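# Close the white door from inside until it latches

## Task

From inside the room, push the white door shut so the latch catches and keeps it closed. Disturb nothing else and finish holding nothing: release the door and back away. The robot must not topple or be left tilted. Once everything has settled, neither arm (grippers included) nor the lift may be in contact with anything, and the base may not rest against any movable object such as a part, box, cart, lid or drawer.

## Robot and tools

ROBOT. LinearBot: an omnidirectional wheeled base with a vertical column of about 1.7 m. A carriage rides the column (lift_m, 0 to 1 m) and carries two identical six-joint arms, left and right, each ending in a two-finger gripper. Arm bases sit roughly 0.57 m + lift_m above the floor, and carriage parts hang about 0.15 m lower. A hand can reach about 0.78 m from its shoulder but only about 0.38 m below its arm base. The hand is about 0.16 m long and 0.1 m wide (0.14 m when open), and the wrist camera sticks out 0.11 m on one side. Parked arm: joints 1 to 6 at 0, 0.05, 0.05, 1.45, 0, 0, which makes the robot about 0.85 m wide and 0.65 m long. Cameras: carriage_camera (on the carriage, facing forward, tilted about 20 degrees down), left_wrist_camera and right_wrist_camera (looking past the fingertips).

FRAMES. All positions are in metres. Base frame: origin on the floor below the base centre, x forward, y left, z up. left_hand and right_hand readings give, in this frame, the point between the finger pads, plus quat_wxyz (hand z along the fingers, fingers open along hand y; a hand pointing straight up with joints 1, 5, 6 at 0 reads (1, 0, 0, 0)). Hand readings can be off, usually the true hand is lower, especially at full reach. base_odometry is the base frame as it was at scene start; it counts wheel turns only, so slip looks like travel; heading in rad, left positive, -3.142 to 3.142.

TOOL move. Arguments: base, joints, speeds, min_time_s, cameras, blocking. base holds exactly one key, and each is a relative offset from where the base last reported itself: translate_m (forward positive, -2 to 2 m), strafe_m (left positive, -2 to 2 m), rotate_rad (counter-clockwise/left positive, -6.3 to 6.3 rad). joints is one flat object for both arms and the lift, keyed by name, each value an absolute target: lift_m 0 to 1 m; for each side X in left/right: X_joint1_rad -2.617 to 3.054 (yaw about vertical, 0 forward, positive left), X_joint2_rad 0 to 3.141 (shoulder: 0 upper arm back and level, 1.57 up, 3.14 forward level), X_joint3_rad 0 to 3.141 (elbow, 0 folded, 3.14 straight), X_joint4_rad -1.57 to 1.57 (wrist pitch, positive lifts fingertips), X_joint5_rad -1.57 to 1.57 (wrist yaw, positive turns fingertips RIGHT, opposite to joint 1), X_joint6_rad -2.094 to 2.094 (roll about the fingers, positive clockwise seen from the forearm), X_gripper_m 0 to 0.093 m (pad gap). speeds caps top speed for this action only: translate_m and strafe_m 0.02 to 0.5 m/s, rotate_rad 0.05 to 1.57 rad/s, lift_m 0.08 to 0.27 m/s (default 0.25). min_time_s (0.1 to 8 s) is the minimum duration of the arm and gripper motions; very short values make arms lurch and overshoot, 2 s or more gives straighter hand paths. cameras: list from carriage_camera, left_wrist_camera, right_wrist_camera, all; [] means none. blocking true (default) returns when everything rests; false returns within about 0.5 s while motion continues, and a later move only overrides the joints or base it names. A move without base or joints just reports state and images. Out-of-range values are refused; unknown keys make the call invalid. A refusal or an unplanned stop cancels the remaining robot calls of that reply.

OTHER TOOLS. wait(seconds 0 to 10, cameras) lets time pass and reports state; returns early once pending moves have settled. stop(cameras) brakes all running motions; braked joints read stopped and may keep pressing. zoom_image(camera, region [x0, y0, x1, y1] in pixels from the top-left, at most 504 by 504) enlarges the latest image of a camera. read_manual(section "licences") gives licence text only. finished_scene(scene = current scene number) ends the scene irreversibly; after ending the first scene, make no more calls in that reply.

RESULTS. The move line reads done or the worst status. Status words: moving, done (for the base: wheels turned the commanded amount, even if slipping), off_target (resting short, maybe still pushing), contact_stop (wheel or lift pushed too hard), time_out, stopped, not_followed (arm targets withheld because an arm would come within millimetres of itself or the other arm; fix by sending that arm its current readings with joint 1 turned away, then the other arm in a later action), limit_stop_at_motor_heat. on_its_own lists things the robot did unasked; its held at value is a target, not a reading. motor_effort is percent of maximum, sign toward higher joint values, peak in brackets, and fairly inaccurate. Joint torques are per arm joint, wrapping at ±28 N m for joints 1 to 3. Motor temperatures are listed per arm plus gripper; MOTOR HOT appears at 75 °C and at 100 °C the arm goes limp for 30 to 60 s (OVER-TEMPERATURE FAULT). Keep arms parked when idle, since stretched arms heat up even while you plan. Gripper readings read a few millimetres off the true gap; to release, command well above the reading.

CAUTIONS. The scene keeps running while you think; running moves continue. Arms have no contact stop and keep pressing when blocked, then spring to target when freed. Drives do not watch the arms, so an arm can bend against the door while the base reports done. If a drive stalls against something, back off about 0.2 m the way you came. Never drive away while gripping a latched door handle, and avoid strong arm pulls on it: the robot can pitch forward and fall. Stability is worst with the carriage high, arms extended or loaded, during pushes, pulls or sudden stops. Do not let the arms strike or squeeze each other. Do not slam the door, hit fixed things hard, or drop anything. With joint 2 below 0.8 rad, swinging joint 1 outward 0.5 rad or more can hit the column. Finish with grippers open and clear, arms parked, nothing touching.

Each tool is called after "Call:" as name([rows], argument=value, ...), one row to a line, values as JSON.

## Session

Call:
move(cameras=["carriage_camera"])

Scene clock: 0.00 s.
Joint torques (N m): no reading
Motor temperatures (°C): left_arm=[29 32 34 29 27 30 27] | right_arm=[30 31 32 29 29 29 31]
base_odometry: x=+0.000 y=+0.000 heading=+0.000
base_status: not commanded
joint_positions: lift_m=+0.300 left_joint1_rad=-0.008 left_joint2_rad=+0.051 left_joint3_rad=+0.041 left_joint4_rad=+1.440 left_joint5_rad=+0.011 left_joint6_rad=+0.011 left_gripper_m=+0.09396 right_joint1_rad=+0.018 right_joint2_rad=+0.067 right_joint3_rad=+0.063 right_joint4_rad=+1.446 right_joint5_rad=+0.039 right_joint6_rad=-0.006 right_gripper_m=+0.09396
joint_status: not commanded
motor_effort: lift_m=+18 drive_wheels=+1
left_hand: x=+0.2522 y=+0.2949 z=+1.3106 quat_wxyz=(+0.997, +0.006, +0.071, +0.001) (m; base frame)
right_hand: x=+0.2488 y=-0.3033 z=+1.3166 quat_wxyz=(+0.998, +0.018, +0.064, +0.005) (m; base frame)
pictures: carriage_camera
Images, in order (width x height): carriage_camera 672x504.

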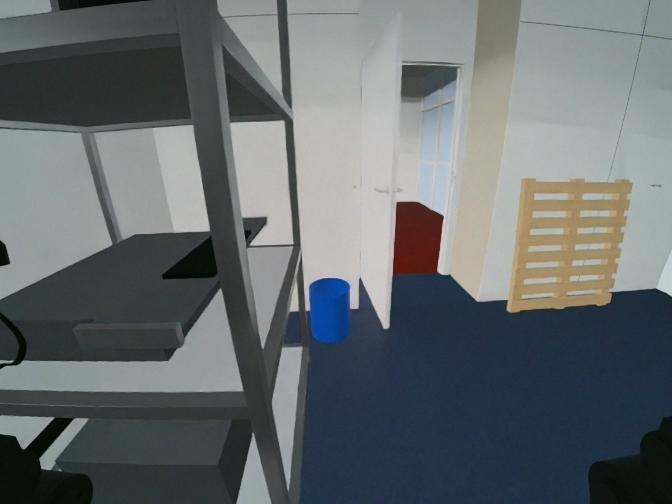

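Call:
move(base={"rotate_rad": 0.065})

Call:
move(base={"strafe_m": -0.6})

Call:
move(base={"translate_m": 1.245}, joints={"lift_m": 0.35, "left_joint1_rad": 0, "left_joint2_rad": 2.0, "left_joint3_rad": 1.7, "left_joint4_rad": 0.3, "left_joint5_rad": 0, "left_joint6_rad": 0, "left_gripper_m": 0}, min_time_s=2.5, cameras=["carriage_camera"])

Scene clock: 32.47 s.
Joint torques (N m): left_arm=[-0.14 3.93 5.63 -0.09 0.07 0.06] | right_arm=[-0.34 3.88 6.08 -0.2 -0.09 -0.04]
move: done
base_odometry: x=+0.000 y=+0.000 heading=+0.065
base_status: done
joint_positions: lift_m=+0.300 left_joint1_rad=-0.008 left_joint2_rad=+0.051 left_joint3_rad=+0.041 left_joint4_rad=+1.440 left_joint5_rad=+0.011 left_joint6_rad=+0.011 left_gripper_m=+0.09396 right_joint1_rad=+0.018 right_joint2_rad=+0.067 right_joint3_rad=+0.063 right_joint4_rad=+1.446 right_joint5_rad=+0.039 right_joint6_rad=-0.006 right_gripper_m=+0.09396
joint_status: not commanded
motor_effort: lift_m=+18(18) drive_wheels=-3(8)
left_hand: x=+0.2522 y=+0.2949 z=+1.3106 quat_wxyz=(+0.997, +0.006, +0.071, +0.001) (m; base frame)
right_hand: x=+0.2488 y=-0.3033 z=+1.3166 quat_wxyz=(+0.998, +0.018, +0.064, +0.005) (m; base frame)
pictures: none

Scene clock: 35.93 s.
Joint torques (N m): left_arm=[-0.28 3.79 5.63 -0.1 0.08 0.04] | right_arm=[-0.29 3.84 6.13 -0.2 -0.11 -0.05]
move: done
base_odometry: x=+0.038 y=-0.599 heading=+0.064
base_status: done
joint_positions: lift_m=+0.300 left_joint1_rad=-0.007 left_joint2_rad=+0.051 left_joint3_rad=+0.041 left_joint4_rad=+1.440 left_joint5_rad=+0.011 left_joint6_rad=+0.011 left_gripper_m=+0.09396 right_joint1_rad=+0.019 right_joint2_rad=+0.067 right_joint3_rad=+0.063 right_joint4_rad=+1.446 right_joint5_rad=+0.039 right_joint6_rad=-0.006 right_gripper_m=+0.09396
joint_status: not commanded
motor_effort: lift_m=+18(18) drive_wheels=-3(19)
left_hand: x=+0.2522 y=+0.2949 z=+1.3106 quat_wxyz=(+0.997, +0.006, +0.071, +0.001) (m; base frame)
right_hand: x=+0.2488 y=-0.3032 z=+1.3166 quat_wxyz=(+0.998, +0.018, +0.064, +0.005) (m; base frame)
pictures: none

Scene clock: 40.80 s.
Joint torques (N m): left_arm=[0.5 -11.26 9.68 1.93 -0.02 -0.1] | right_arm=[-0.14 3.84 6.05 -0.21 -0.11 -0.06]
move: done
base_odometry: x=+1.281 y=-0.520 heading=+0.064
base_status: done
joint_positions: lift_m=+0.350 left_joint1_rad=-0.007 left_joint2_rad=+1.992 left_joint3_rad=+1.670 left_joint4_rad=+0.306 left_joint5_rad=+0.011 left_joint6_rad=+0.010 left_gripper_m=+0.00066 right_joint1_rad=+0.019 right_joint2_rad=+0.067 right_joint3_rad=+0.063 right_joint4_rad=+1.446 right_joint5_rad=+0.039 right_joint6_rad=-0.006 right_gripper_m=+0.09396
joint_status: all done
motor_effort: lift_m=+18(22) drive_wheels=-2(15)
left_hand: x=+0.8425 y=+0.2905 z=+1.2604 quat_wxyz=(+0.701, +0.010, +0.713, -0.003) (m; base frame)
right_hand: x=+0.2488 y=-0.3032 z=+1.3666 quat_wxyz=(+0.998, +0.018, +0.064, +0.005) (m; base frame)
pictures: carriage_camera
Images, in order (width x height): carriage_camera 672x504.

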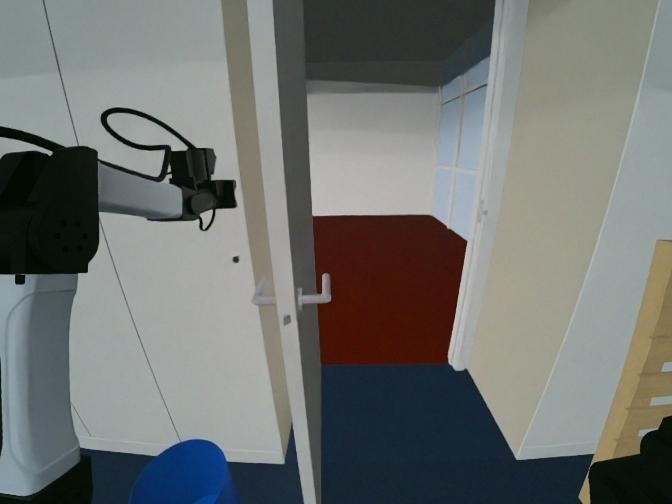

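Call:
move(base={"strafe_m": -0.4}, speeds={"strafe_m": 0.3})

Call:
move(base={"translate_m": 0.16})

Call:
move(base={"strafe_m": -0.43}, speeds={"strafe_m": 0.3})

Call:
move(base={"strafe_m": 0.49}, joints={"left_joint1_rad": 0, "left_joint2_rad": 0.05, "left_joint3_rad": 0.05, "left_joint4_rad": 1.45, "right_joint1_rad": 0.25, "right_joint2_rad": 2.0, "right_joint3_rad": 1.7, "right_joint4_rad": 0.3, "right_joint5_rad": 0, "right_joint6_rad": 0, "right_gripper_m": 0}, min_time_s=2.5, cameras=["carriage_camera"])

Scene clock: 51.30 s.
Joint torques (N m): left_arm=[0.64 -11.34 9.84 1.96 0.26 -0.03] | right_arm=[-0.03 3.86 6.02 -0.2 -0.11 -0.04]
Motor temperatures (°C): left_arm=[29 35 40 33 28 30 27] | right_arm=[30 33 34 29 29 29 31]
move: done
base_odometry: x=+1.306 y=-0.919 heading=+0.064
base_status: done
joint_positions: lift_m=+0.350 left_joint1_rad=-0.008 left_joint2_rad=+1.992 left_joint3_rad=+1.670 left_joint4_rad=+0.304 left_joint5_rad=-0.013 left_joint6_rad=+0.004 left_gripper_m=+0.00065 right_joint1_rad=+0.019 right_joint2_rad=+0.067 right_joint3_rad=+0.063 right_joint4_rad=+1.446 right_joint5_rad=+0.039 right_joint6_rad=-0.006 right_gripper_m=+0.09396
joint_status: not commanded
motor_effort: lift_m=+18(18) drive_wheels=+1(16)
left_hand: x=+0.8425 y=+0.2945 z=+1.2597 quat_wxyz=(+0.700, +0.000, +0.714, +0.003) (m; base frame)
right_hand: x=+0.2488 y=-0.3032 z=+1.3666 quat_wxyz=(+0.998, +0.018, +0.064, +0.005) (m; base frame)
pictures: none

Scene clock: 53.20 s.
Joint torques (N m): left_arm=[0.31 -11.67 9.68 1.99 0.25 -0.05] | right_arm=[-0.13 3.92 6.19 -0.16 -0.1 -0.05]
move: done
base_odometry: x=+1.466 y=-0.909 heading=+0.063
base_status: done
joint_positions: lift_m=+0.350 left_joint1_rad=-0.006 left_joint2_rad=+1.995 left_joint3_rad=+1.672 left_joint4_rad=+0.301 left_joint5_rad=-0.013 left_joint6_rad=+0.004 left_gripper_m=+0.00065 right_joint1_rad=+0.019 right_joint2_rad=+0.067 right_joint3_rad=+0.063 right_joint4_rad=+1.445 right_joint5_rad=+0.039 right_joint6_rad=-0.006 right_gripper_m=+0.09396
joint_status: not commanded
motor_effort: lift_m=+18(18) drive_wheels=-2(15)
left_hand: x=+0.8430 y=+0.2960 z=+1.2587 quat_wxyz=(+0.699, -0.001, +0.715, +0.004) (m; base frame)
right_hand: x=+0.2493 y=-0.3032 z=+1.3666 quat_wxyz=(+0.998, +0.018, +0.065, +0.005) (m; base frame)
pictures: none

Scene clock: 56.13 s.
Joint torques (N m): left_arm=[-0.03 -11.55 9.61 2.01 0.29 0] | right_arm=[-0.24 3.86 6.05 -0.18 -0.1 -0.05]
move: done
base_odometry: x=+1.494 y=-1.338 heading=+0.064
base_status: done
joint_positions: lift_m=+0.350 left_joint1_rad=-0.002 left_joint2_rad=+1.995 left_joint3_rad=+1.672 left_joint4_rad=+0.300 left_joint5_rad=-0.014 left_joint6_rad=+0.004 left_gripper_m=+0.00064 right_joint1_rad=+0.019 right_joint2_rad=+0.067 right_joint3_rad=+0.063 right_joint4_rad=+1.445 right_joint5_rad=+0.039 right_joint6_rad=-0.006 right_gripper_m=+0.09396
joint_status: not commanded
motor_effort: lift_m=+17(18) drive_wheels=+0(12)
left_hand: x=+0.8430 y=+0.2985 z=+1.2583 quat_wxyz=(+0.699, -0.003, +0.715, +0.006) (m; base frame)
right_hand: x=+0.2493 y=-0.3032 z=+1.3666 quat_wxyz=(+0.998, +0.018, +0.065, +0.005) (m; base frame)
pictures: none

Scene clock: 59.23 s.
Joint torques (N m): left_arm=[0.17 3.1 4.44 0.05 0.25 0] | right_arm=[0.21 -10.51 11.04 2.12 -0.17 0.04]
move: done
base_odometry: x=+1.463 y=-0.849 heading=+0.063
base_status: done
joint_positions: lift_m=+0.350 left_joint1_rad=-0.004 left_joint2_rad=+0.057 left_joint3_rad=+0.057 left_joint4_rad=+1.434 left_joint5_rad=-0.009 left_joint6_rad=+0.004 left_gripper_m=+0.00064 right_joint1_rad=+0.246 right_joint2_rad=+1.989 right_joint3_rad=+1.670 right_joint4_rad=+0.310 right_joint5_rad=+0.012 right_joint6_rad=-0.006 right_gripper_m=+0.00010
joint_status: all done
motor_effort: lift_m=+18(18) drive_wheels=+0(18)
left_hand: x=+0.2503 y=+0.2986 z=+1.3649 quat_wxyz=(+0.998, -0.004, +0.068, +0.001) (m; base frame)
right_hand: x=+0.8235 y=-0.1466 z=+1.2631 quat_wxyz=(+0.699, -0.085, +0.705, +0.080) (m; base frame)
pictures: carriage_camera
Images, in order (width x height): carriage_camera 672x504.

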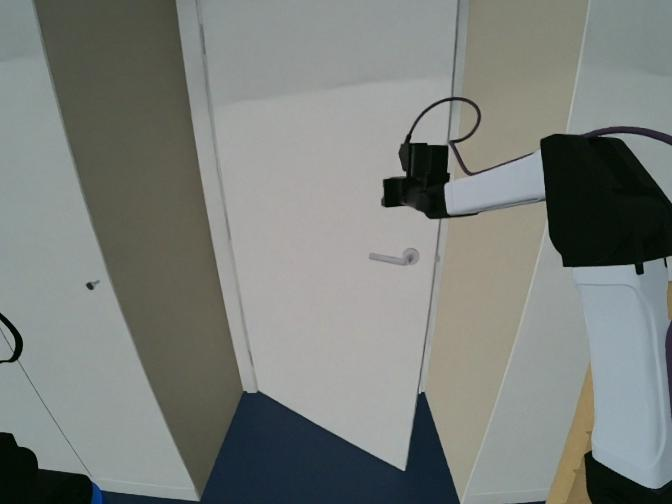

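Call:
move(base={"translate_m": 0.38}, joints={"right_joint1_rad": 0.1}, speeds={"translate_m": 0.25})

Call:
move(base={"translate_m": 0.15}, speeds={"translate_m": 0.12}, cameras=["carriage_camera"])

Call:
move(base={"translate_m": -0.25}, speeds={"translate_m": 0.25}, cameras=["carriage_camera"])

Call:
zoom_image(camera="carriage_camera", region=[360, 150, 540, 390])

Scene clock: 70.57 s.
Joint torques (N m): left_arm=[0.16 3.11 4.48 -0.03 0.2 0.03] | right_arm=[-0.84 -10.54 10.66 2.25 0.05 0.03]
move: done
base_odometry: x=+1.842 y=-0.825 heading=+0.064
base_status: done
joint_positions: lift_m=+0.350 left_joint1_rad=-0.004 left_joint2_rad=+0.056 left_joint3_rad=+0.057 left_joint4_rad=+1.443 left_joint5_rad=-0.009 left_joint6_rad=+0.004 left_gripper_m=+0.00064 right_joint1_rad=+0.107 right_joint2_rad=+1.990 right_joint3_rad=+1.673 right_joint4_rad=+0.300 right_joint5_rad=-0.013 right_joint6_rad=-0.006 right_gripper_m=+0.00009
joint_status: all done
motor_effort: lift_m=+17(18) drive_wheels=-1(16)
left_hand: x=+0.2477 y=+0.2986 z=+1.3652 quat_wxyz=(+0.998, -0.004, +0.063, +0.001) (m; base frame)
right_hand: x=+0.8382 y=-0.2283 z=+1.2621 quat_wxyz=(+0.700, -0.044, +0.711, +0.040) (m; base frame)
pictures: none

Scene clock: 72.60 s.
Joint torques (N m): left_arm=[0.16 3.4 4.63 -0.13 0.22 0.02] | right_arm=[-0.77 12.25 10.48 7.67 0.6 0.01]
Motor temperatures (°C): left_arm=[29 36 40 31 28 30 28] | right_arm=[30 36 38 37 29 29 31]
move: done
base_odometry: x=+1.991 y=-0.815 heading=+0.063
base_status: done
joint_positions: lift_m=+0.350 left_joint1_rad=-0.004 left_joint2_rad=+0.054 left_joint3_rad=+0.056 left_joint4_rad=+1.450 left_joint5_rad=-0.009 left_joint6_rad=+0.004 left_gripper_m=+0.00064 right_joint1_rad=+0.107 right_joint2_rad=+1.755 right_joint3_rad=+1.675 right_joint4_rad=-0.280 right_joint5_rad=-0.070 right_joint6_rad=-0.006 right_gripper_m=+0.00009
joint_status: not commanded
motor_effort: lift_m=+18(19) drive_wheels=+20(23)
left_hand: x=+0.2462 y=+0.2986 z=+1.3650 quat_wxyz=(+0.998, -0.004, +0.060, +0.001) (m; base frame)
right_hand: x=+0.7597 y=-0.2264 z=+1.2570 quat_wxyz=(+0.567, -0.066, +0.819, +0.058) (m; base frame)
pictures: carriage_camera
Images, in order (width x height): carriage_camera 672x504.

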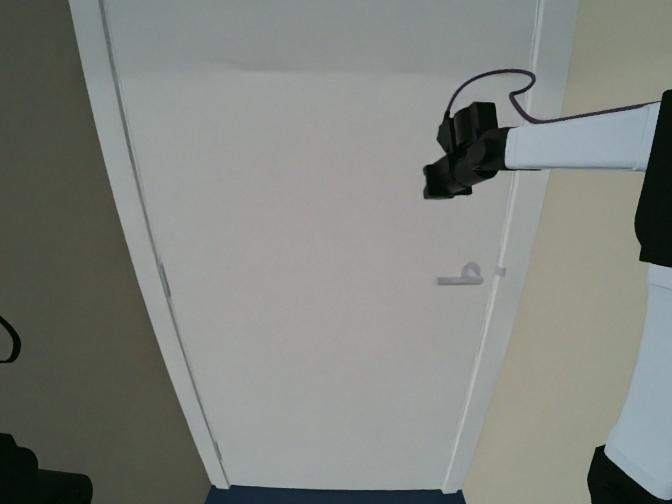

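Scene clock: 74.90 s.
Joint torques (N m): left_arm=[0.17 3.3 4.74 -0.17 0.2 0] | right_arm=[-0.65 -12.18 10.18 2.31 0.04 0.01]
move: done
base_odometry: x=+1.742 y=-0.831 heading=+0.063
base_status: done
joint_positions: lift_m=+0.350 left_joint1_rad=-0.004 left_joint2_rad=+0.054 left_joint3_rad=+0.055 left_joint4_rad=+1.450 left_joint5_rad=-0.009 left_joint6_rad=+0.004 left_gripper_m=+0.00064 right_joint1_rad=+0.107 right_joint2_rad=+2.007 right_joint3_rad=+1.680 right_joint4_rad=+0.291 right_joint5_rad=-0.013 right_joint6_rad=-0.006 right_gripper_m=+0.00009
joint_status: not commanded
motor_effort: lift_m=+18(18) drive_wheels=+0(13)
left_hand: x=+0.2463 y=+0.2986 z=+1.3648 quat_wxyz=(+0.998, -0.004, +0.060, +0.001) (m; base frame)
right_hand: x=+0.8420 y=-0.2278 z=+1.2523 quat_wxyz=(+0.693, -0.045, +0.719, +0.040) (m; base frame)
pictures: carriage_camera
Images, in order (width x height): carriage_camera 672x504.

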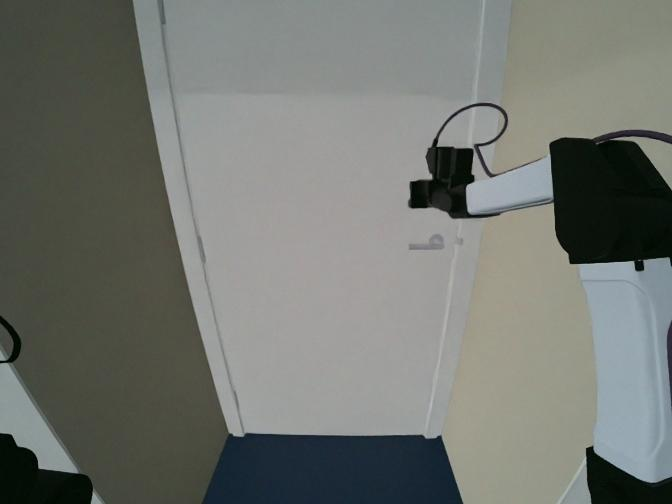

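Scaled by 2.100 from the camera's 672x504 image, which has a finer 960x720 frame.

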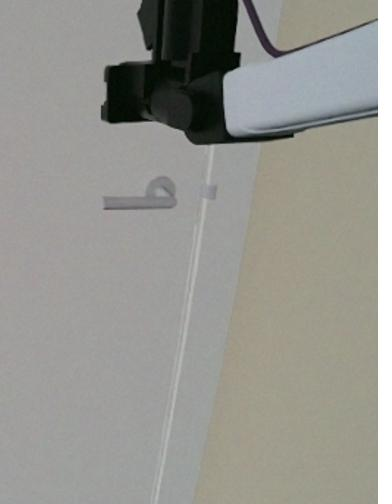

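Call:
finished_scene(scene=3)

The scene is finished: the task was done.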